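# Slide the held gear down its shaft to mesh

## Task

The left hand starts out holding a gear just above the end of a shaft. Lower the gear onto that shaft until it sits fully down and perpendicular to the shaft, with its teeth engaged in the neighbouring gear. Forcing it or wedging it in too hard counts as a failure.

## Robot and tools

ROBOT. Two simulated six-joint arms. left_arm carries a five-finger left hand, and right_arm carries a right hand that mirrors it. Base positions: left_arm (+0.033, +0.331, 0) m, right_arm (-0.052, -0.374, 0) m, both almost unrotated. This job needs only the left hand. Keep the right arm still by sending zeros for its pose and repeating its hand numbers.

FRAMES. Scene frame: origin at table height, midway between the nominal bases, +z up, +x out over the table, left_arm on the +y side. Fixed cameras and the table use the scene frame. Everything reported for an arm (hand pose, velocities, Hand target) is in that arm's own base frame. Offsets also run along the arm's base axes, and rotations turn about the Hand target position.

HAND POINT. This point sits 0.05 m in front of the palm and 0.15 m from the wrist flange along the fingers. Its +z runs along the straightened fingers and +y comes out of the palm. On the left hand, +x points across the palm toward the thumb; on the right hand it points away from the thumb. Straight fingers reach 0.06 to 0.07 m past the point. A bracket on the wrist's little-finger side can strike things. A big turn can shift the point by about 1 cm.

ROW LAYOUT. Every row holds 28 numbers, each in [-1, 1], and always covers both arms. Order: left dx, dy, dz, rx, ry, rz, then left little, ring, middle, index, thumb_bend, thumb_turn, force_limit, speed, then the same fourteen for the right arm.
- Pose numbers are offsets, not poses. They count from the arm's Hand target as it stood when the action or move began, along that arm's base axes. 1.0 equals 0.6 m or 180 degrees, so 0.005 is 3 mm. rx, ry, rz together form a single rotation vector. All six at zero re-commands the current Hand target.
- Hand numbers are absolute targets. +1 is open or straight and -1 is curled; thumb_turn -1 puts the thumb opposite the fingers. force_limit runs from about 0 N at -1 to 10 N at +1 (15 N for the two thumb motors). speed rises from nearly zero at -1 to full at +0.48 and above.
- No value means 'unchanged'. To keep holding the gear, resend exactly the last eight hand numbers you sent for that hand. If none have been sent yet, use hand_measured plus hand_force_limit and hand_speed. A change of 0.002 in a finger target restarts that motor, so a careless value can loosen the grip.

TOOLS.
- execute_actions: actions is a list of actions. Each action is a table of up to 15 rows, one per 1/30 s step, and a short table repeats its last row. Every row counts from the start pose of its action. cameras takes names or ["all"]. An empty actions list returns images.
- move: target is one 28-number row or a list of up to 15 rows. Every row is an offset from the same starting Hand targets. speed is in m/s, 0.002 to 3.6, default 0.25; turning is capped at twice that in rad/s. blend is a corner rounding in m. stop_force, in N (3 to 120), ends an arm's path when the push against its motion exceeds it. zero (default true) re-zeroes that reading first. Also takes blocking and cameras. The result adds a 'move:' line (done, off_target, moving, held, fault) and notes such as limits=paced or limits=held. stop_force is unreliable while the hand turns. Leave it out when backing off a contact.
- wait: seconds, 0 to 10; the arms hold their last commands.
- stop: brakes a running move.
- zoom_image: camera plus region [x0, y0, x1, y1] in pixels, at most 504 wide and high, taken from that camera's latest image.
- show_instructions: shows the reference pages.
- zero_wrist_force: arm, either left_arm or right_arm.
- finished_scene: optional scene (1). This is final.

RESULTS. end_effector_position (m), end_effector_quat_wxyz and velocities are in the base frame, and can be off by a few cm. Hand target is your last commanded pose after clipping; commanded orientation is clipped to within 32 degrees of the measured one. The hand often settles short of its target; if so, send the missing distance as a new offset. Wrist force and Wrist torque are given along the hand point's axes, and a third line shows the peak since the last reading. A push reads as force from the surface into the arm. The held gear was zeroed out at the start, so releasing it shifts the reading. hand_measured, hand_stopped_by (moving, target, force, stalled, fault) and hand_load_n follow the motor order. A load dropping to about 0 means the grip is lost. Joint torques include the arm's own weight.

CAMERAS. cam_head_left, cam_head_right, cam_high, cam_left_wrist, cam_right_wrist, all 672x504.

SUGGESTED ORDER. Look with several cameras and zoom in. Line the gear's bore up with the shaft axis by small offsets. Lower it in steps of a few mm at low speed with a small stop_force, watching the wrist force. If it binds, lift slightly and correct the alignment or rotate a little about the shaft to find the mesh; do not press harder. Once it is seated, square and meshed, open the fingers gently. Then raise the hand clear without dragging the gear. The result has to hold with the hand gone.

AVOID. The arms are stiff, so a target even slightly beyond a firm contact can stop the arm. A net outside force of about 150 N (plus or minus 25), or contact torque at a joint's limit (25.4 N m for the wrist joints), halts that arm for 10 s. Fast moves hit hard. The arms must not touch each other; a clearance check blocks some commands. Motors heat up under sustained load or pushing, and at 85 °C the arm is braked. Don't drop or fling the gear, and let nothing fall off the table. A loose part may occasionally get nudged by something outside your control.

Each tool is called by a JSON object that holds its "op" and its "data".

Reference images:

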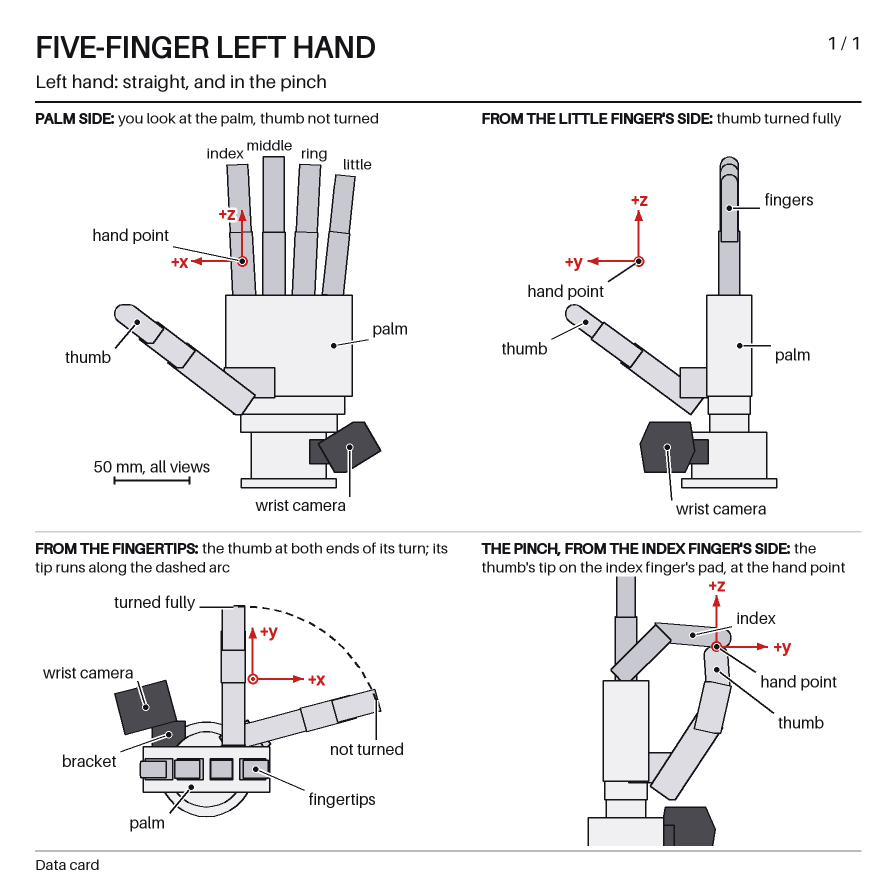

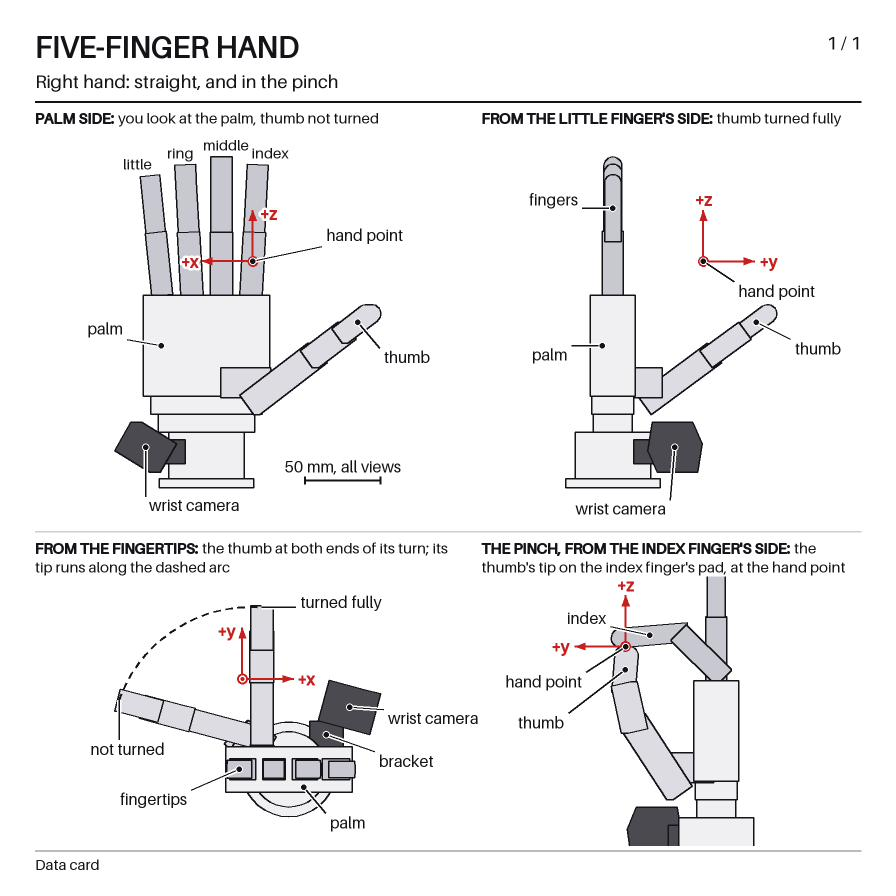

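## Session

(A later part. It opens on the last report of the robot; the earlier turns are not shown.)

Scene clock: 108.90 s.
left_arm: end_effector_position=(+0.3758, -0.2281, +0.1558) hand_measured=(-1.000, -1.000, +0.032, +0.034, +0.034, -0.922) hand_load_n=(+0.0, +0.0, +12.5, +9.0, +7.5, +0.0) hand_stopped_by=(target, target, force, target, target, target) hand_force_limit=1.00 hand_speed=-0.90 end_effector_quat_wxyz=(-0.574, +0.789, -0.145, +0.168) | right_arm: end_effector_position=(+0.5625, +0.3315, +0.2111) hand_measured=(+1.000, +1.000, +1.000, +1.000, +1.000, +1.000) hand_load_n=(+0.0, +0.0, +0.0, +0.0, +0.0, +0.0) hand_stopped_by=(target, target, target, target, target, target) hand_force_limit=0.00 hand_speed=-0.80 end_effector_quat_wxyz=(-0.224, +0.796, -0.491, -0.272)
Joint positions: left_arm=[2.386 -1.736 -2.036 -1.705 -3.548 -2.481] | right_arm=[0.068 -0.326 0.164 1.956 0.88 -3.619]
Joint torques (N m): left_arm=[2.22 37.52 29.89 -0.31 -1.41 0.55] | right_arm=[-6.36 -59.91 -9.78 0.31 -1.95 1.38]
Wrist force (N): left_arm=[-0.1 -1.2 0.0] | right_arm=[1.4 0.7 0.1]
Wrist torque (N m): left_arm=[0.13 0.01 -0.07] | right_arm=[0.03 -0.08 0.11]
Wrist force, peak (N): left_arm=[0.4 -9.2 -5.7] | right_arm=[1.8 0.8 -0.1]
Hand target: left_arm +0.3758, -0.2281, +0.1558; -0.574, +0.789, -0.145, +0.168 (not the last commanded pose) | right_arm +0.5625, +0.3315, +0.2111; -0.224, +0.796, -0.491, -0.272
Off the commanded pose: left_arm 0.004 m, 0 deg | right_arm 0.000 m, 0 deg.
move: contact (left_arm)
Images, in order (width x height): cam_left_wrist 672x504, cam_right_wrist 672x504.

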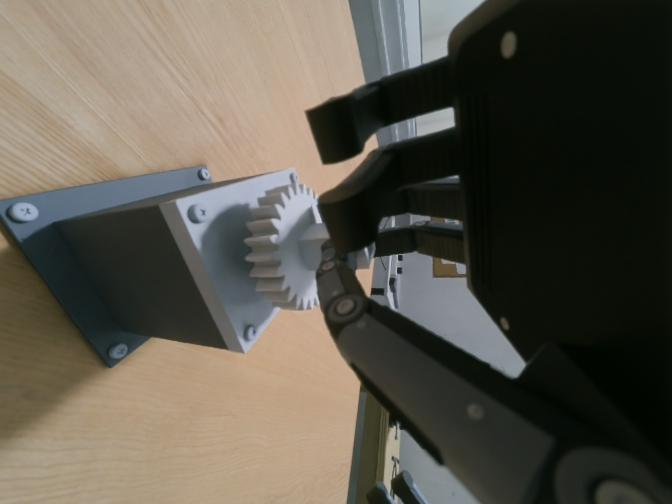

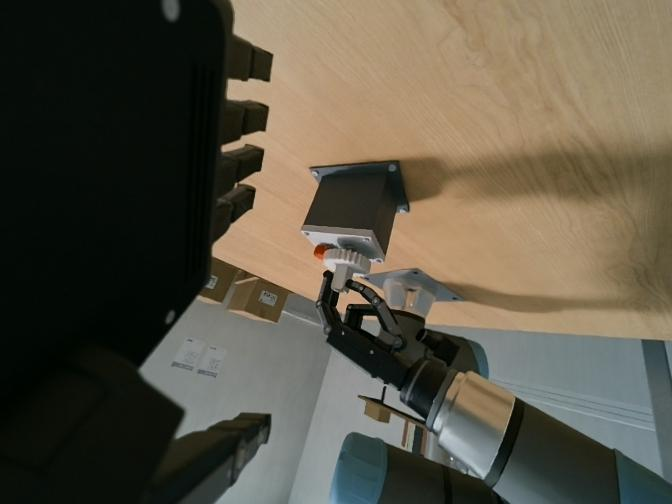

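{"op": "move", "data": {"target": [0.0,0.0,0.0013,0,0,0,-1,-1,0.032,0.032,0.032,-0.922,1.0,-0.9, 0,0,0,0,0,0,1,1,1,1,1,1,0,-0.8], "speed": 0.1}}

{"op": "move", "data": {"target": [0.0036,-0.0055,0,0,0,0,-1,-1,0.032,0.032,0.032,-0.922,1.0,-0.9, 0,0,0,0,0,0,1,1,1,1,1,1,0,-0.8], "speed": 0.01, "stop_force": 3}}

Scene clock: 111.00 s.
left_arm: end_effector_position=(+0.3758, -0.2281, +0.1566) hand_measured=(-1.000, -1.000, +0.032, +0.034, +0.034, -0.922) hand_load_n=(+0.0, +0.0, +12.0, +9.0, +5.5, -0.5) hand_stopped_by=(target, target, force, target, target, target) hand_force_limit=1.00 hand_speed=-0.90 end_effector_quat_wxyz=(-0.574, +0.789, -0.145, +0.168) | right_arm: end_effector_position=(+0.5625, +0.3315, +0.2111) hand_measured=(+1.000, +1.000, +1.000, +1.000, +1.000, +1.000) hand_load_n=(+0.0, +0.0, +0.0, +0.0, +0.0, +0.0) hand_stopped_by=(target, target, target, target, target, target) hand_force_limit=0.00 hand_speed=-0.80 end_effector_quat_wxyz=(-0.224, +0.796, -0.491, -0.272)
Joint positions: left_arm=[2.386 -1.734 -2.035 -1.707 -3.548 -2.481] | right_arm=[0.068 -0.326 0.164 1.956 0.88 -3.619]
Joint torques (N m): left_arm=[2.26 38.11 28.34 -0.71 -0.22 -2.39] | right_arm=[-8.2 -59.11 -8.9 0.39 -2.04 1.3]
Wrist force (N): left_arm=[-0.1 0.3 0.2] | right_arm=[1.6 1.0 0.1]
Wrist torque (N m): left_arm=[0.04 0.00 -0.10] | right_arm=[0.07 -0.10 0.13]
Wrist force, peak (N): left_arm=[0.1 -3.0 0.1] | right_arm=[1.9 1.0 0.0]
Hand target: left_arm +0.3758, -0.2281, +0.1566; -0.574, +0.789, -0.145, +0.168 | right_arm +0.5625, +0.3315, +0.2111; -0.224, +0.796, -0.491, -0.272
Off the commanded pose: left_arm 0.000 m, 0 deg | right_arm 0.000 m, 0 deg.
move: done

Scene clock: 112.20 s.
left_arm: end_effector_position=(+0.3765, -0.2290, +0.1567) hand_measured=(-1.000, -1.000, +0.032, +0.034, +0.034, -0.922) hand_load_n=(+0.5, +0.0, +12.5, +8.5, +8.0, -0.5) hand_stopped_by=(target, target, force, target, target, target) hand_force_limit=1.00 hand_speed=-0.90 end_effector_quat_wxyz=(-0.574, +0.789, -0.144, +0.168) | right_arm: end_effector_position=(+0.5625, +0.3315, +0.2111) hand_measured=(+1.000, +1.000, +1.000, +1.000, +1.000, +1.000) hand_load_n=(+0.0, +0.0, +0.0, +0.0, +0.0, +0.0) hand_stopped_by=(target, target, target, target, target, target) hand_force_limit=0.00 hand_speed=-0.80 end_effector_quat_wxyz=(-0.224, +0.796, -0.491, -0.272)
Joint positions: left_arm=[2.386 -1.737 -2.032 -1.709 -3.549 -2.482] | right_arm=[0.068 -0.326 0.164 1.956 0.88 -3.619]
Joint torques (N m): left_arm=[10.06 40.04 3.89 4.2 3.33 2.59] | right_arm=[-9.5 -59.02 -8.87 0.43 -1.89 1.4]
Wrist force (N): left_arm=[-1.2 0.3 2.9] | right_arm=[1.4 0.8 -0.3]
Wrist torque (N m): left_arm=[0.12 0.04 0.02] | right_arm=[0.08 -0.06 0.12]
Wrist force, peak (N): left_arm=[-2.3 -3.5 3.2] | right_arm=[1.8 0.8 -0.3]
Hand target: left_arm +0.3765, -0.2290, +0.1567; -0.574, +0.789, -0.144, +0.168 (not the last commanded pose) | right_arm +0.5625, +0.3315, +0.2111; -0.224, +0.796, -0.491, -0.272
Off the commanded pose: left_arm 0.003 m, 0 deg | right_arm 0.000 m, 0 deg.
move: contact (left_arm)

{"op": "move", "data": {"target": [-0.0054,0.0083,0,0,0,0,-1,-1,0.032,0.032,0.032,-0.922,1.0,-0.9, 0,0,0,0,0,0,1,1,1,1,1,1,0,-0.8], "speed": 0.01, "stop_force": 5}}

Scene clock: 114.20 s.
left_arm: end_effector_position=(+0.3751, -0.2268, +0.1567) hand_measured=(-1.000, -1.000, +0.032, +0.034, +0.034, -0.922) hand_load_n=(+0.0, +0.0, +10.5, +7.5, +9.0, +0.5) hand_stopped_by=(target, target, force, target, target, target) hand_force_limit=1.00 hand_speed=-0.90 end_effector_quat_wxyz=(-0.574, +0.789, -0.144, +0.168) | right_arm: end_effector_position=(+0.5625, +0.3315, +0.2111) hand_measured=(+1.000, +1.000, +1.000, +1.000, +1.000, +1.000) hand_load_n=(+0.0, +0.0, +0.0, +0.0, +0.0, +0.0) hand_stopped_by=(target, target, target, target, target, target) hand_force_limit=0.00 hand_speed=-0.80 end_effector_quat_wxyz=(-0.224, +0.796, -0.491, -0.272)
Joint positions: left_arm=[2.387 -1.731 -2.039 -1.705 -3.548 -2.479] | right_arm=[0.068 -0.326 0.164 1.956 0.88 -3.619]
Joint torques (N m): left_arm=[-6.09 13.32 29.12 -0.95 -1.12 -2.76] | right_arm=[-10.44 -59.15 -9.38 0.45 -1.85 1.51]
Wrist force (N): left_arm=[-0.3 -1.7 -0.6] | right_arm=[1.5 0.7 -0.2]
Wrist torque (N m): left_arm=[0.01 0.01 -0.08] | right_arm=[0.04 -0.08 0.12]
Wrist force, peak (N): left_arm=[2.8 -2.1 -3.3] | right_arm=[1.8 0.9 -0.1]
Hand target: left_arm +0.3751, -0.2268, +0.1567; -0.574, +0.789, -0.144, +0.168 (not the last commanded pose) | right_arm +0.5625, +0.3315, +0.2111; -0.224, +0.796, -0.491, -0.272
Off the commanded pose: left_arm 0.003 m, 0 deg | right_arm 0.000 m, 0 deg.
move: contact (left_arm)

{"op": "move", "data": {"target": [0.0012,-0.002,0,0,0,0,-1,-1,0.032,0.032,0.032,-0.922,1.0,-0.9, 0,0,0,0,0,0,1,1,1,1,1,1,0,-0.8], "speed": 0.05}}

{"op": "move", "data": {"target": [0.0058,0.0032,0,0,0,0,-1,-1,0.032,0.032,0.032,-0.922,1.0,-0.9, 0,0,0,0,0,0,1,1,1,1,1,1,0,-0.8], "speed": 0.01, "stop_force": 3}}

{"op": "move", "data": {"target": [-0.0088,-0.0048,0,0,0,0,-1,-1,0.032,0.032,0.032,-0.922,1.0,-0.9, 0,0,0,0,0,0,1,1,1,1,1,1,0,-0.8], "speed": 0.01, "stop_force": 5}}

Scene clock: 116.27 s.
left_arm: end_effector_position=(+0.3758, -0.2280, +0.1567) hand_measured=(-1.000, -1.000, +0.032, +0.034, +0.034, -0.922) hand_load_n=(+0.0, +0.0, +11.0, +8.0, +9.5, +0.0) hand_stopped_by=(target, target, force, target, target, target) hand_force_limit=1.00 hand_speed=-0.90 end_effector_quat_wxyz=(-0.574, +0.789, -0.144, +0.168) | right_arm: end_effector_position=(+0.5625, +0.3315, +0.2111) hand_measured=(+1.000, +1.000, +1.000, +1.000, +1.000, +1.000) hand_load_n=(+0.0, +0.0, +0.0, +0.0, +0.0, +0.0) hand_stopped_by=(target, target, target, target, target, target) hand_force_limit=0.00 hand_speed=-0.80 end_effector_quat_wxyz=(-0.224, +0.796, -0.491, -0.272)
Joint positions: left_arm=[2.386 -1.734 -2.035 -1.708 -3.548 -2.481] | right_arm=[0.068 -0.326 0.164 1.956 0.88 -3.619]
Joint torques (N m): left_arm=[-9.98 16.89 27.99 -0.02 -0.21 -2.72] | right_arm=[-11.77 -60.09 -10.02 0.51 -1.78 1.38]
Wrist force (N): left_arm=[-1.8 -2.0 1.5] | right_arm=[1.4 0.5 -0.2]
Wrist torque (N m): left_arm=[0.06 0.00 0.10] | right_arm=[0.01 -0.07 0.11]
Wrist force, peak (N): left_arm=[-1.8 -2.0 1.5] | right_arm=[1.8 0.7 -0.2]
Hand target: left_arm +0.3758, -0.2280, +0.1567; -0.574, +0.789, -0.144, +0.168 | right_arm +0.5625, +0.3315, +0.2111; -0.224, +0.796, -0.491, -0.272
Off the commanded pose: left_arm 0.000 m, 0 deg | right_arm 0.000 m, 0 deg.
move: done

Scene clock: 117.47 s.
left_arm: end_effector_position=(+0.3769, -0.2277, +0.1568) hand_measured=(-1.000, -1.000, +0.032, +0.034, +0.034, -0.922) hand_load_n=(+0.5, +0.0, +10.0, +7.5, +9.5, -0.5) hand_stopped_by=(target, target, force, target, target, target) hand_force_limit=1.00 hand_speed=-0.90 end_effector_quat_wxyz=(-0.574, +0.789, -0.144, +0.168) | right_arm: end_effector_position=(+0.5625, +0.3315, +0.2111) hand_measured=(+1.000, +1.000, +1.000, +1.000, +1.000, +1.000) hand_load_n=(+0.0, +0.0, +0.0, +0.0, +0.0, +0.0) hand_stopped_by=(target, target, target, target, target, target) hand_force_limit=0.00 hand_speed=-0.80 end_effector_quat_wxyz=(-0.224, +0.796, -0.491, -0.272)
Joint positions: left_arm=[2.389 -1.734 -2.036 -1.703 -3.547 -2.477] | right_arm=[0.068 -0.326 0.164 1.956 0.88 -3.619]
Joint torques (N m): left_arm=[-9.82 23.65 29.71 -0.93 -0.61 -3.05] | right_arm=[-11.92 -60 -9.5 0.39 -1.96 1.3]
Wrist force (N): left_arm=[-0.4 -0.4 0.0] | right_arm=[1.3 0.7 0.0]
Wrist torque (N m): left_arm=[0.06 -0.02 0.05] | right_arm=[0.05 -0.07 0.11]
Wrist force, peak (N): left_arm=[-1.6 -4.9 -4.3] | right_arm=[1.9 0.8 0.0]
Hand target: left_arm +0.3769, -0.2277, +0.1568; -0.574, +0.789, -0.144, +0.168 (not the last commanded pose) | right_arm +0.5625, +0.3315, +0.2111; -0.224, +0.796, -0.491, -0.272
Off the commanded pose: left_arm 0.003 m, 0 deg | right_arm 0.000 m, 0 deg.
move: contact (left_arm)

Scene clock: 118.70 s.
left_arm: end_effector_position=(+0.3755, -0.2284, +0.1568) hand_measured=(-1.000, -1.000, +0.032, +0.034, +0.034, -0.922) hand_load_n=(+0.0, +0.0, +11.0, +8.5, +10.5, +0.0) hand_stopped_by=(target, target, force, target, target, target) hand_force_limit=1.00 hand_speed=-0.90 end_effector_quat_wxyz=(-0.574, +0.789, -0.144, +0.168) | right_arm: end_effector_position=(+0.5625, +0.3315, +0.2111) hand_measured=(+1.000, +1.000, +1.000, +1.000, +1.000, +1.000) hand_load_n=(+0.0, +0.0, +0.5, +0.0, +0.0, +0.0) hand_stopped_by=(target, target, target, target, target, target) hand_force_limit=0.00 hand_speed=-0.80 end_effector_quat_wxyz=(-0.224, +0.796, -0.491, -0.272)
Joint positions: left_arm=[2.385 -1.734 -2.034 -1.709 -3.549 -2.483] | right_arm=[0.068 -0.326 0.164 1.956 0.88 -3.619]
Joint torques (N m): left_arm=[10.48 24.13 2.71 3.89 1.86 3.01] | right_arm=[-12.01 -59.52 -9.89 0.41 -1.82 1.31]
Wrist force (N): left_arm=[0.4 -3.8 3.6] | right_arm=[1.6 0.7 -0.2]
Wrist torque (N m): left_arm=[0.09 0.06 -0.11] | right_arm=[0.05 -0.11 0.13]
Wrist force, peak (N): left_arm=[1.8 -0.2 5.6] | right_arm=[1.9 0.9 -0.1]
Hand target: left_arm +0.3755, -0.2284, +0.1568; -0.574, +0.789, -0.144, +0.168 (not the last commanded pose) | right_arm +0.5625, +0.3315, +0.2111; -0.224, +0.796, -0.491, -0.272
Off the commanded pose: left_arm 0.004 m, 0 deg | right_arm 0.000 m, 0 deg.
move: contact (left_arm)

{"op": "move", "data": {"target": [0.0010,0.0005,0,0,0,0,-1,-1,0.032,0.032,0.032,-0.922,1.0,-0.9, 0,0,0,0,0,0,1,1,1,1,1,1,0,-0.8], "speed": 0.05, "cameras": ["cam_left_wrist","cam_right_wrist"]}}

{"op": "zoom_image", "data": {"camera": "cam_left_wrist", "region": [220, 170, 370, 320]}}

{"op": "zoom_image", "data": {"camera": "cam_right_wrist", "region": [310, 230, 380, 300]}}

Scene clock: 120.90 s.
left_arm: end_effector_position=(+0.3761, -0.2281, +0.1568) hand_measured=(-1.000, -1.000, +0.032, +0.034, +0.034, -0.922) hand_load_n=(+0.0, +0.0, +10.5, +7.5, +9.0, -0.5) hand_stopped_by=(target, target, force, target, target, target) hand_force_limit=1.00 hand_speed=-0.90 end_effector_quat_wxyz=(-0.574, +0.789, -0.144, +0.168) | right_arm: end_effector_position=(+0.5625, +0.3315, +0.2111) hand_measured=(+1.000, +1.000, +1.000, +1.000, +1.000, +1.000) hand_load_n=(+0.0, +0.0, +0.0, +0.0, +0.0, +0.0) hand_stopped_by=(target, target, target, target, target, target) hand_force_limit=0.00 hand_speed=-0.80 end_effector_quat_wxyz=(-0.224, +0.796, -0.491, -0.272)
Joint positions: left_arm=[2.387 -1.734 -2.035 -1.706 -3.548 -2.48] | right_arm=[0.068 -0.326 0.164 1.956 0.88 -3.619]
Joint torques (N m): left_arm=[12.66 20.08 2.73 3.48 2.95 2.31] | right_arm=[-11.07 -59.81 -9.35 0.39 -1.77 1.27]
Wrist force (N): left_arm=[-0.5 -0.3 0.9] | right_arm=[1.3 0.7 0.0]
Wrist torque (N m): left_arm=[0.05 -0.01 -0.13] | right_arm=[0.05 -0.07 0.12]
Wrist force, peak (N): left_arm=[0.6 -4.0 3.6] | right_arm=[1.8 0.8 -0.3]
Hand target: left_arm +0.3761, -0.2281, +0.1568; -0.574, +0.789, -0.144, +0.168 | right_arm +0.5625, +0.3315, +0.2111; -0.224, +0.796, -0.491, -0.272
Off the commanded pose: left_arm 0.000 m, 0 deg | right_arm 0.000 m, 0 deg.
move: done
Images, in order (width x height): cam_left_wrist 672x504, cam_right_wrist 672x504.

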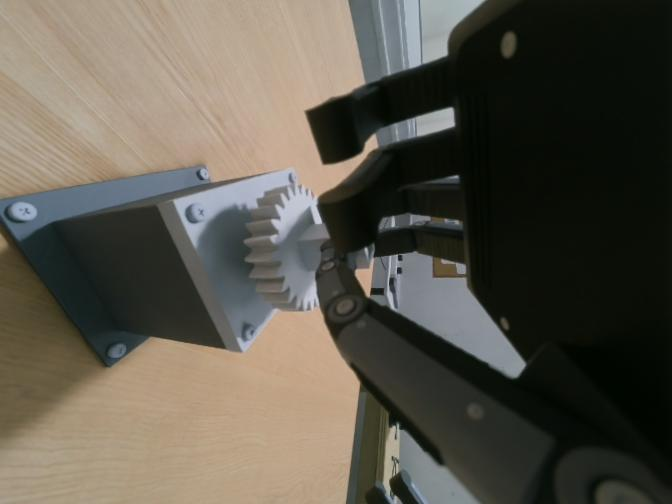

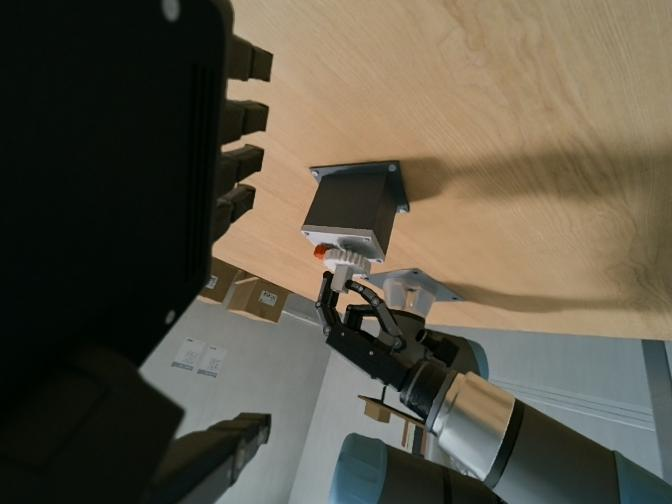

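Scaled by 3.360 from the camera's 672x504 image, which has a finer 960x720 frame.

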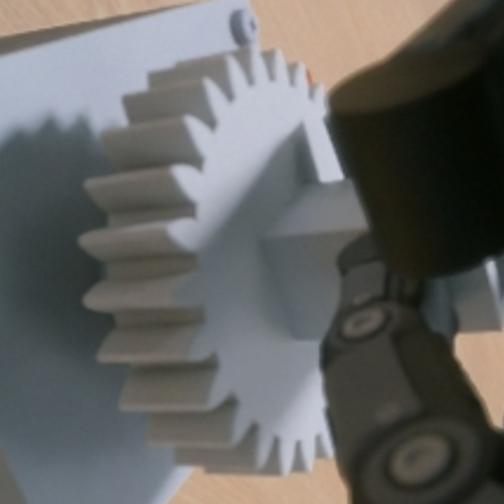

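Scaled by 7.200 from the camera's 672x504 image, which has a finer 960x720 frame.

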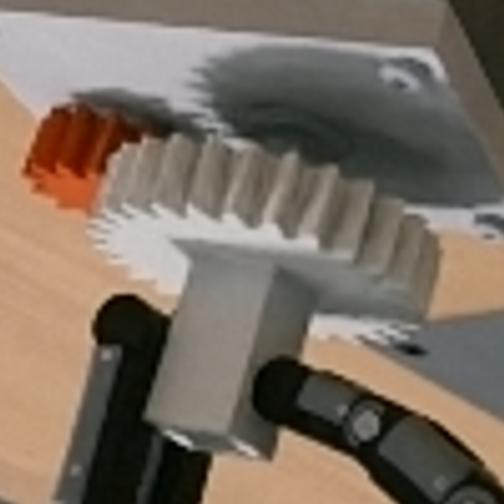

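{"op": "move", "data": {"target": [0.0004,0.0008,0,-0.0007,0,0.0139,-1,-1,0.032,0.032,0.032,-0.922,1.0,-0.9, 0,0,0,0,0,0,1,1,1,1,1,1,0,-0.8], "speed": 0.1}}

{"op": "move", "data": {"target": [0.0003,0,-0.0083,0,0,0,-1,-1,0.032,0.032,0.032,-0.922,1.0,-0.9, 0,0,0,0,0,0,1,1,1,1,1,1,0,-0.8], "speed": 0.015, "stop_force": 4}}

Scene clock: 122.53 s.
left_arm: end_effector_position=(+0.3763, -0.2277, +0.1568) hand_measured=(-1.000, -1.000, +0.032, +0.034, +0.034, -0.922) hand_load_n=(+0.0, +0.0, +10.5, +7.5, +8.5, +0.0) hand_stopped_by=(target, target, force, target, target, target) hand_force_limit=1.00 hand_speed=-0.90 end_effector_quat_wxyz=(-0.576, +0.792, -0.131, +0.158) | right_arm: end_effector_position=(+0.5625, +0.3315, +0.2111) hand_measured=(+1.000, +1.000, +1.000, +1.000, +1.000, +1.000) hand_load_n=(+0.0, +0.0, +0.0, +0.0, +0.0, +0.0) hand_stopped_by=(target, target, target, target, target, target) hand_force_limit=0.00 hand_speed=-0.80 end_effector_quat_wxyz=(-0.224, +0.796, -0.491, -0.272)
Joint positions: left_arm=[2.391 -1.75 -2.004 -1.766 -3.571 -2.531] | right_arm=[0.068 -0.326 0.164 1.956 0.88 -3.619]
Joint torques (N m): left_arm=[8.01 22.64 15.12 3.57 0.83 2.32] | right_arm=[-11.59 -59.69 -9.33 0.37 -1.89 1.3]
Wrist force (N): left_arm=[0.1 0.1 0.2] | right_arm=[1.5 1.0 -0.3]
Wrist torque (N m): left_arm=[0.01 -0.01 0.04] | right_arm=[0.11 -0.09 0.13]
Wrist force, peak (N): left_arm=[0.2 -1.3 -0.2] | right_arm=[1.8 1.0 -0.5]
Hand target: left_arm +0.3763, -0.2277, +0.1568; -0.576, +0.792, -0.131, +0.158 (not the last commanded pose) | right_arm +0.5625, +0.3315, +0.2111; -0.224, +0.796, -0.491, -0.272
Off the commanded pose: left_arm 0.000 m, 1 deg | right_arm 0.000 m, 0 deg.
move: held (left_arm; a check stopped the path); limits=held
pose unreachable (left arm): on one or more control steps of this call, first in action 0 (counted from 0), this arm could not follow its commanded pose, so it was not sent that pose on those steps. It may still have moved: this result reports where it is.
cause: moving toward the commanded pose would bring a part of the arm too close to another arm (a part of this arm just beyond joint 5 (wrist 2) and a part of the right arm just beyond its joint 2 (shoulder lift), along the way the arms are being sent, or toward where that arm still pushes).

Scene clock: 123.63 s.
left_arm: end_effector_position=(+0.3764, -0.2277, +0.1518) hand_measured=(-1.000, -1.000, +0.032, +0.034, +0.034, -0.922) hand_load_n=(+0.0, +0.0, +10.5, +7.5, +8.5, -0.5) hand_stopped_by=(target, target, force, target, target, target) hand_force_limit=1.00 hand_speed=-0.90 end_effector_quat_wxyz=(-0.576, +0.792, -0.131, +0.158) | right_arm: end_effector_position=(+0.5625, +0.3315, +0.2111) hand_measured=(+1.000, +1.000, +1.000, +1.000, +1.000, +1.000) hand_load_n=(+0.0, +0.0, +0.0, +0.0, -0.5, +0.0) hand_stopped_by=(target, target, target, target, target, target) hand_force_limit=0.00 hand_speed=-0.80 end_effector_quat_wxyz=(-0.224, +0.796, -0.491, -0.272)
Joint positions: left_arm=[2.391 -1.758 -2.01 -1.752 -3.571 -2.53] | right_arm=[0.068 -0.326 0.164 1.956 0.88 -3.619]
Joint torques (N m): left_arm=[13.32 38.77 19 -1.05 3.06 2.38] | right_arm=[-12.24 -59.48 -9.22 0.44 -1.81 1.43]
Wrist force (N): left_arm=[0.0 0.2 0.1] | right_arm=[1.5 0.5 0.1]
Wrist torque (N m): left_arm=[0.00 -0.01 -0.04] | right_arm=[0.01 -0.08 0.11]
Wrist force, peak (N): left_arm=[0.3 -0.3 0.0] | right_arm=[1.7 0.9 -0.2]
Hand target: left_arm +0.3765, -0.2277, +0.1518; -0.576, +0.792, -0.131, +0.158 | right_arm +0.5625, +0.3315, +0.2111; -0.224, +0.796, -0.491, -0.272
Off the commanded pose: left_arm 0.000 m, 0 deg | right_arm 0.000 m, 0 deg.
move: done

{"op": "move", "data": {"target": [0.0010,0,-0.025,0,0,0,-1,-1,0.032,0.032,0.032,-0.922,1.0,-0.9, 0,0,0,0,0,0,1,1,1,1,1,1,0,-0.8], "speed": 0.015, "stop_force": 4, "cameras": ["cam_left_wrist","cam_right_wrist"]}}

{"op": "zoom_image", "data": {"camera": "cam_left_wrist", "region": [220, 170, 370, 320]}}

{"op": "zoom_image", "data": {"camera": "cam_right_wrist", "region": [310, 230, 380, 300]}}

Scene clock: 126.20 s.
left_arm: end_effector_position=(+0.3768, -0.2277, +0.1433) hand_measured=(-1.000, -1.000, +0.032, +0.034, +0.034, -0.922) hand_load_n=(+0.0, +0.0, +11.0, +8.0, +7.5, +0.0) hand_stopped_by=(target, target, force, target, target, target) hand_force_limit=1.00 hand_speed=-0.90 end_effector_quat_wxyz=(-0.576, +0.792, -0.131, +0.158) | right_arm: end_effector_position=(+0.5625, +0.3315, +0.2111) hand_measured=(+1.000, +1.000, +1.000, +1.000, +1.000, +1.000) hand_load_n=(+0.0, +0.0, +0.0, +0.0, +0.0, +0.0) hand_stopped_by=(target, target, target, target, target, target) hand_force_limit=0.00 hand_speed=-0.80 end_effector_quat_wxyz=(-0.224, +0.796, -0.491, -0.272)
Joint positions: left_arm=[2.391 -1.772 -2.02 -1.728 -3.57 -2.529] | right_arm=[0.068 -0.326 0.164 1.956 0.88 -3.619]
Joint torques (N m): left_arm=[-2.89 39.82 29.54 1.63 -0.19 -1.55] | right_arm=[-11.72 -58.94 -9.44 0.42 -1.78 1.24]
Wrist force (N): left_arm=[0.0 -0.1 -0.1] | right_arm=[1.7 0.6 -0.1]
Wrist torque (N m): left_arm=[0.00 -0.04 -0.12] | right_arm=[0.03 -0.13 0.14]
Wrist force, peak (N): left_arm=[2.8 -14.7 -1.3] | right_arm=[1.8 0.7 -0.1]
Hand target: left_arm +0.3768, -0.2277, +0.1433; -0.576, +0.792, -0.131, +0.158 (not the last commanded pose) | right_arm +0.5625, +0.3315, +0.2111; -0.224, +0.796, -0.491, -0.272
Off the commanded pose: left_arm 0.006 m, 0 deg | right_arm 0.000 m, 0 deg.
move: contact (left_arm)
Images, in order (width x height): cam_left_wrist 672x504, cam_right_wrist 672x504.

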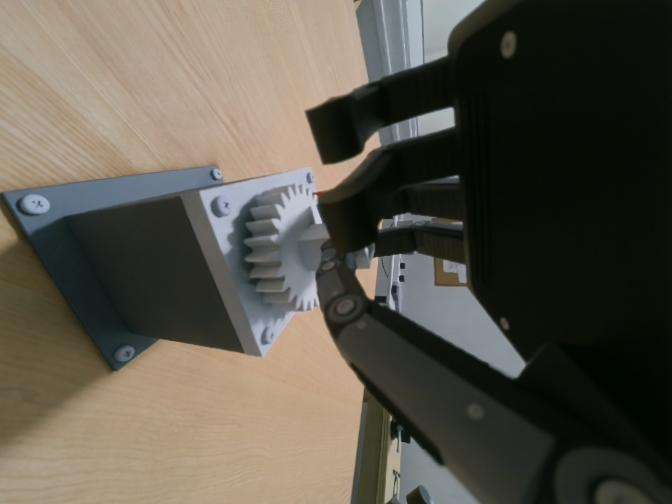

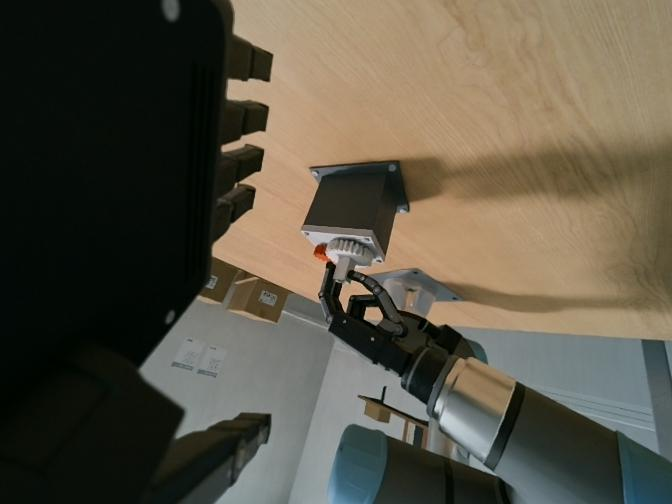

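Scaled by 3.360 from the camera's 672x504 image, which has a finer 960x720 frame.

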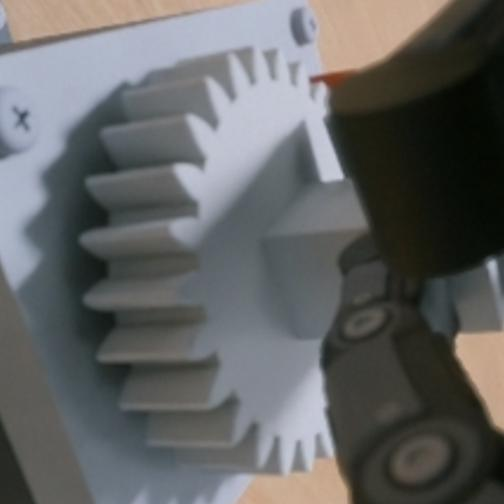

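Scaled by 7.200 from the camera's 672x504 image, which has a finer 960x720 frame.

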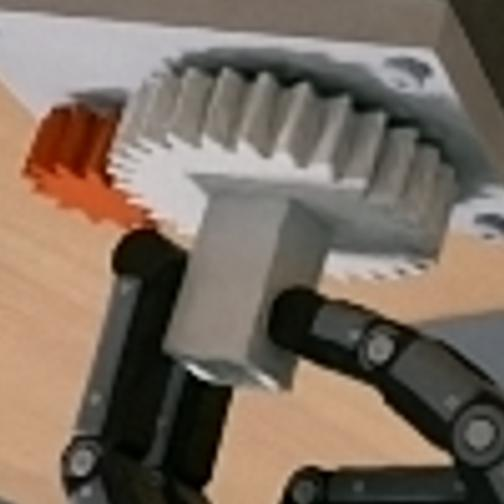

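{"op": "move", "data": {"target": [0.0003,0,-0.0083,0,0,0,-1,-1,0.032,0.032,0.032,-0.922,1.0,-0.9, 0,0,0,0,0,0,1,1,1,1,1,1,0,-0.8], "speed": 0.01, "stop_force": 8}}

{"op": "zoom_image", "data": {"camera": "cam_right_wrist", "region": [320, 225, 380, 285]}}

Scene clock: 128.23 s.
left_arm: end_effector_position=(+0.3770, -0.2278, +0.1430) hand_measured=(-1.000, -1.000, +0.032, +0.034, +0.034, -0.922) hand_load_n=(+0.0, +0.0, +11.0, +7.5, +7.0, +0.0) hand_stopped_by=(target, target, force, target, target, target) hand_force_limit=1.00 hand_speed=-0.90 end_effector_quat_wxyz=(-0.575, +0.792, -0.130, +0.158) | right_arm: end_effector_position=(+0.5625, +0.3315, +0.2111) hand_measured=(+1.000, +1.000, +1.000, +1.000, +1.000, +1.000) hand_load_n=(+0.0, +0.0, +0.0, +0.0, +0.0, +0.0) hand_stopped_by=(target, target, target, target, target, target) hand_force_limit=0.00 hand_speed=-0.80 end_effector_quat_wxyz=(-0.224, +0.796, -0.491, -0.272)
Joint positions: left_arm=[2.391 -1.772 -2.021 -1.726 -3.57 -2.53] | right_arm=[0.068 -0.326 0.164 1.956 0.88 -3.619]
Joint torques (N m): left_arm=[-3.18 40.23 29.38 -1.04 -0.98 -2.04] | right_arm=[-11.42 -60.28 -9.54 0.54 -1.8 1.38]
Wrist force (N): left_arm=[0.4 -0.7 -0.4] | right_arm=[1.6 0.6 -0.1]
Wrist torque (N m): left_arm=[-0.01 -0.04 -0.11] | right_arm=[0.04 -0.10 0.12]
Wrist force, peak (N): left_arm=[3.1 -17.1 -0.4] | right_arm=[1.8 0.8 -0.2]
Hand target: left_arm +0.3770, -0.2278, +0.1430; -0.575, +0.792, -0.130, +0.158 (not the last commanded pose) | right_arm +0.5625, +0.3315, +0.2111; -0.224, +0.796, -0.491, -0.272
Off the commanded pose: left_arm 0.005 m, 0 deg | right_arm 0.000 m, 0 deg.
move: contact (left_arm)

Scaled by 8.400 from the camera's 672x504 image, which has a finer 960x720 frame.
This view is cut from an older image: the scene may have changed since it was taken.

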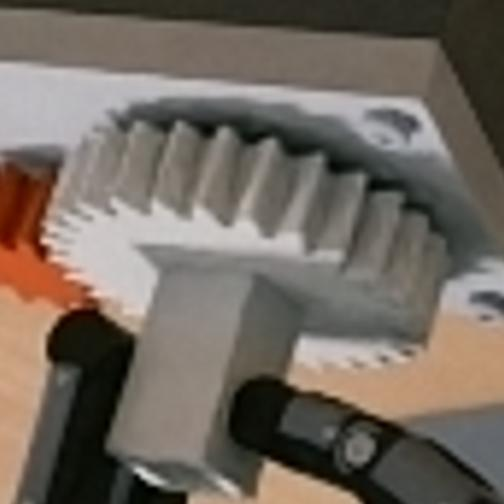

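{"op": "move", "data": {"target": [0,0,0,0,0,0,-1,-1,0.3,0.3,0.13,-0.922,1.0,-0.85, 0,0,0,0,0,0,1,1,1,1,1,1,0,-0.8], "cameras": ["cam_left_wrist","cam_right_wrist"]}}

{"op": "zoom_image", "data": {"camera": "cam_right_wrist", "region": [310, 230, 380, 300]}}

{"op": "zoom_image", "data": {"camera": "cam_left_wrist", "region": [220, 170, 370, 320]}}

Scene clock: 130.90 s.
left_arm: end_effector_position=(+0.3770, -0.2278, +0.1430) hand_measured=(-1.000, -1.000, +0.300, +0.300, +0.130, -0.922) hand_load_n=(+0.0, +0.0, +0.0, +0.0, +0.0, +0.0) hand_stopped_by=(target, target, target, target, target, target) hand_force_limit=1.00 hand_speed=-0.85 end_effector_quat_wxyz=(-0.575, +0.792, -0.130, +0.158) | right_arm: end_effector_position=(+0.5625, +0.3315, +0.2111) hand_measured=(+1.000, +1.000, +1.000, +1.000, +1.000, +1.000) hand_load_n=(+0.0, +0.0, +0.0, +0.0, +0.0, +0.0) hand_stopped_by=(target, target, target, target, target, target) hand_force_limit=0.00 hand_speed=-0.80 end_effector_quat_wxyz=(-0.224, +0.796, -0.491, -0.272)
Joint positions: left_arm=[2.391 -1.772 -2.021 -1.726 -3.57 -2.53] | right_arm=[0.068 -0.326 0.164 1.956 0.88 -3.619]
Joint torques (N m): left_arm=[-2.63 36.33 25.08 0.92 -0.12 -2.02] | right_arm=[-11.11 -59.36 -9.32 0.37 -1.77 1.34]
Wrist force (N): left_arm=[0.4 -0.3 -0.1] | right_arm=[1.5 0.5 -0.3]
Wrist torque (N m): left_arm=[-0.02 -0.06 -0.10] | right_arm=[0.03 -0.09 0.11]
Wrist force, peak (N): left_arm=[0.5 -0.7 -3.4] | right_arm=[1.9 0.8 -0.2]
Hand target: left_arm +0.3770, -0.2278, +0.1430; -0.575, +0.792, -0.130, +0.158 | right_arm +0.5625, +0.3315, +0.2111; -0.224, +0.796, -0.491, -0.272
Off the commanded pose: left_arm 0.000 m, 0 deg | right_arm 0.000 m, 0 deg.
move: done
Images, in order (width x height): cam_left_wrist 672x504, cam_right_wrist 672x504.

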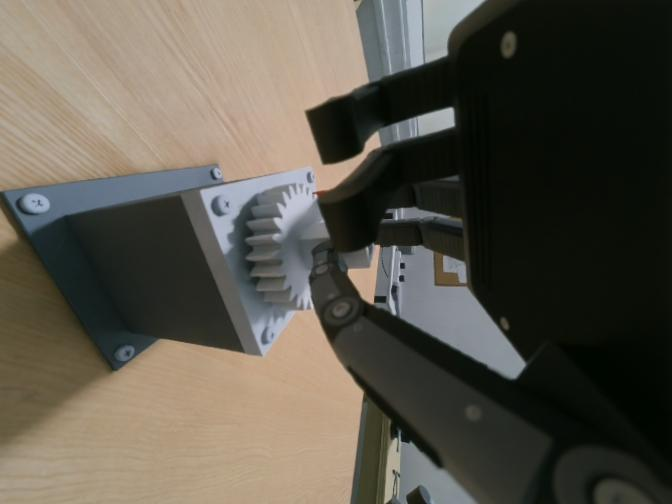

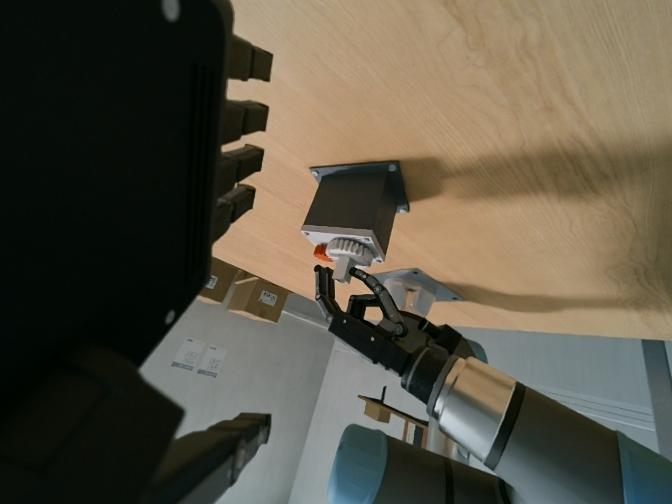

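Scaled by 7.200 from the camera's 672x504 image, which has a finer 960x720 frame.

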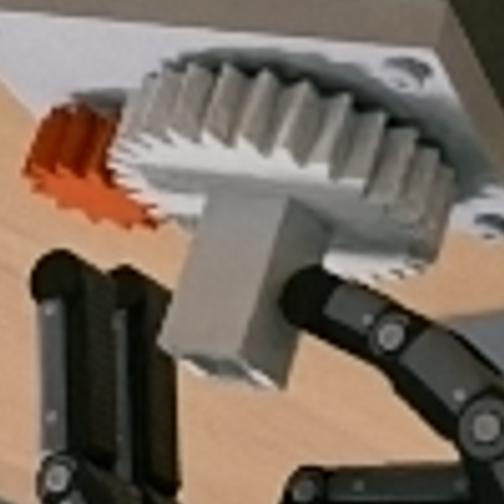

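Scaled by 3.360 from the camera's 672x504 image, which has a finer 960x720 frame.

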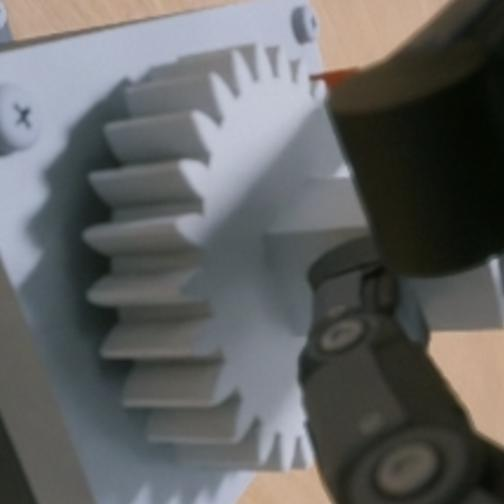

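{"op": "move", "data": {"target": [[-0.0027,-0.0058,0.002,0,0,0,-1,-1,0.3,0.3,0.13,-0.922,1.0,-0.85, 0,0,0,0,0,0,1,1,1,1,1,1,0,-0.8],[-0.0027,-0.0058,0.1,0,0,0,-1,-1,0.3,0.3,0.13,-0.922,1.0,-0.85, 0,0,0,0,0,0,1,1,1,1,1,1,0,-0.8]], "speed": [0.02,0.1], "cameras": ["all"]}}

{"op": "zoom_image", "data": {"camera": "cam_right_wrist", "region": [310, 220, 380, 290]}}

{"op": "zoom_image", "data": {"camera": "cam_left_wrist", "region": [60, 130, 310, 380]}}

Scene clock: 133.87 s.
left_arm: end_effector_position=(+0.3763, -0.2292, +0.1435) hand_measured=(-1.000, -1.000, +0.300, +0.300, +0.130, -0.922) hand_load_n=(+0.0, +0.0, +0.0, +0.0, +0.0, +0.0) hand_stopped_by=(target, target, target, target, target, target) hand_force_limit=1.00 hand_speed=-0.85 end_effector_quat_wxyz=(-0.575, +0.792, -0.130, +0.158) | right_arm: end_effector_position=(+0.5625, +0.3315, +0.2111) hand_measured=(+1.000, +1.000, +1.000, +1.000, +1.000, +1.000) hand_load_n=(+0.0, +0.5, +0.0, +0.0, +0.0, +0.0) hand_stopped_by=(target, target, target, target, target, target) hand_force_limit=0.00 hand_speed=-0.80 end_effector_quat_wxyz=(-0.224, +0.796, -0.491, -0.272)
Joint positions: left_arm=[2.388 -1.773 -2.016 -1.734 -3.572 -2.535] | right_arm=[0.068 -0.326 0.164 1.956 0.88 -3.619]
Joint torques (N m): left_arm=[-5.18 16.08 26.14 -0.01 -0.51 -1.82] | right_arm=[-11.52 -59.92 -8.97 0.53 -1.67 1.44]
Wrist force (N): left_arm=[0.2 -0.3 0.1] | right_arm=[1.7 0.8 -0.3]
Wrist torque (N m): left_arm=[-0.03 -0.04 0.06] | right_arm=[0.07 -0.13 0.14]
Wrist force, peak (N): left_arm=[0.1 -0.6 -0.1] | right_arm=[1.9 0.7 0.0]
Hand target: left_arm +0.3763, -0.2292, +0.1435; -0.575, +0.792, -0.130, +0.158 (not the last commanded pose) | right_arm +0.5625, +0.3315, +0.2111; -0.224, +0.796, -0.491, -0.272
Off the commanded pose: left_arm 0.060 m, 0 deg | right_arm 0.000 m, 0 deg.
move: held (left_arm; a check stopped the path); path passed 0 of 2 targets; limits=held
pose unreachable (left arm): on one or more control steps of this call, first in action 0 (counted from 0), this arm could not follow its commanded pose, so it was not sent that pose on those steps. It may still have moved: this result reports where it is.
cause: moving toward the commanded pose would bring a part of the arm too close to another arm (a part of this arm just beyond joint 5 (wrist 2) and a part of the right arm just beyond its joint 2 (shoulder lift), where that arm would come to rest).

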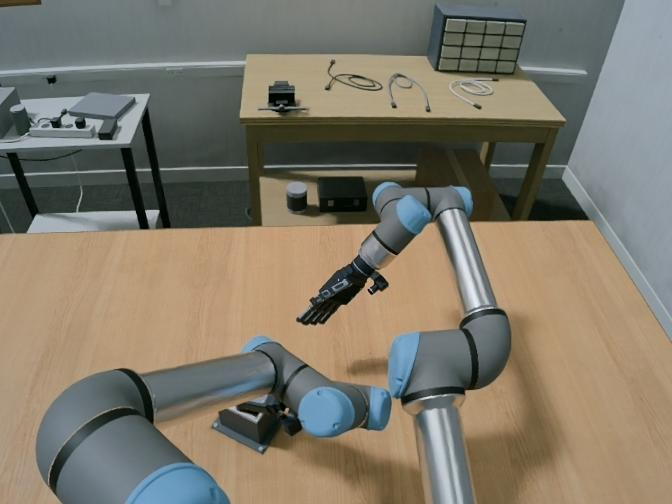

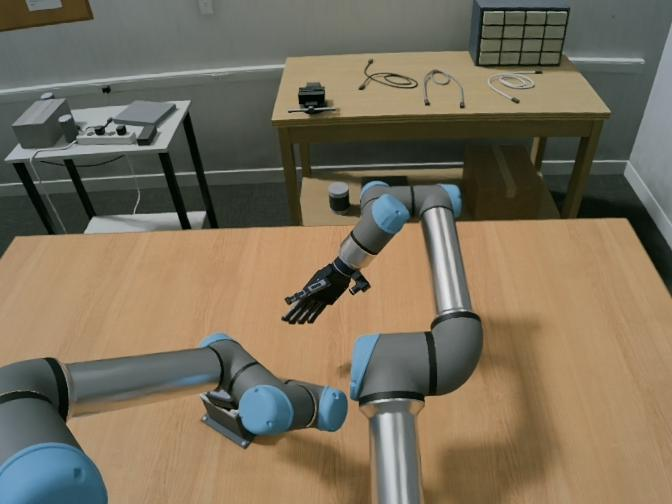

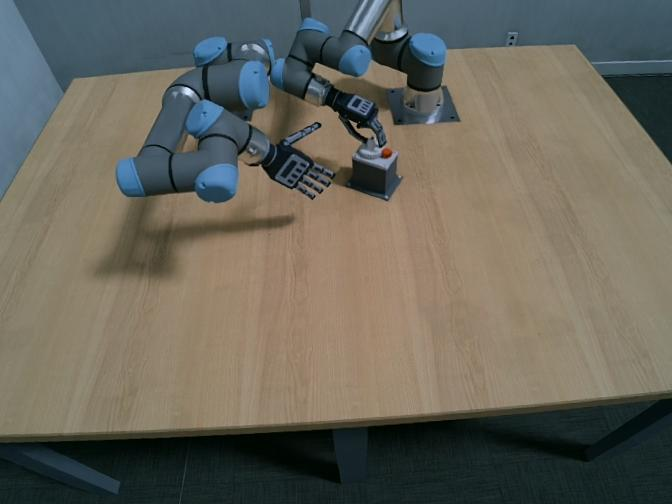

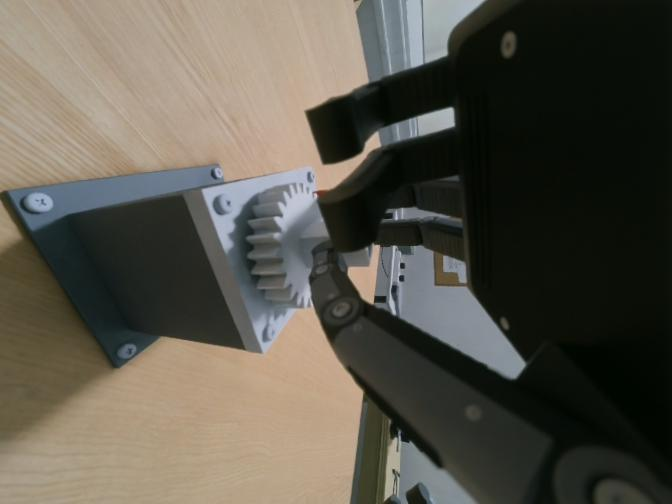

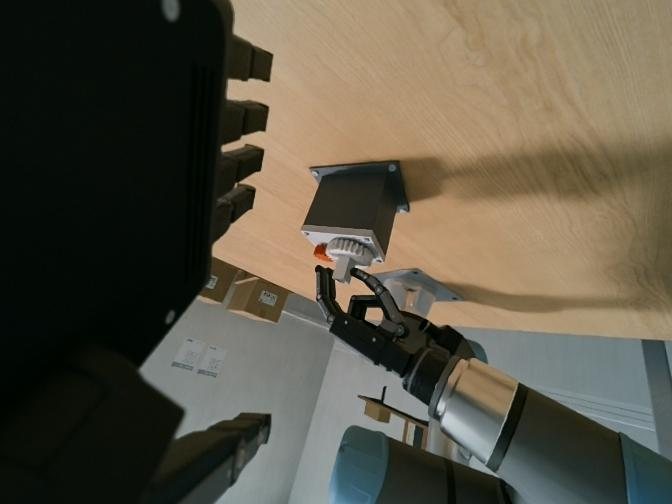

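Scaled by 7.200 from the camera's 672x504 image, which has a finer 960x720 frame.

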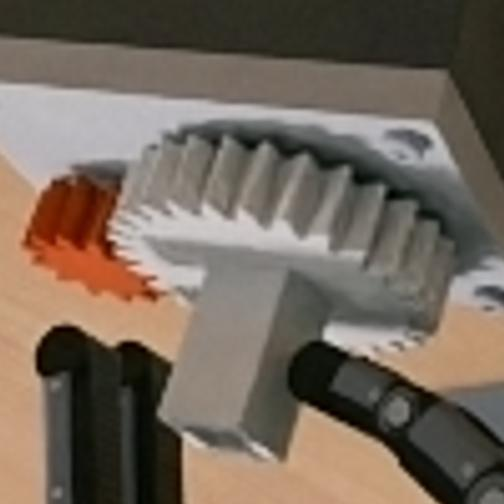

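Scaled by 2.016 from the camera's 672x504 image, which has a finer 960x720 frame.

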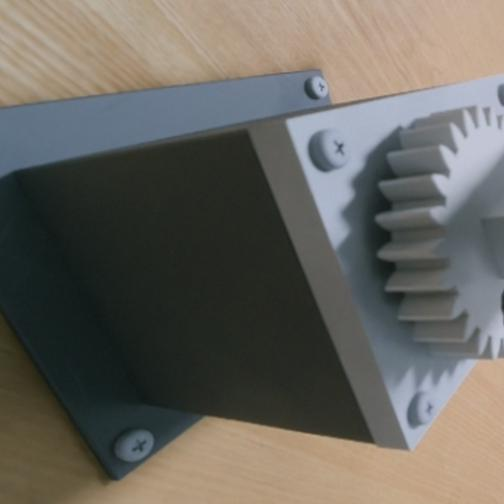

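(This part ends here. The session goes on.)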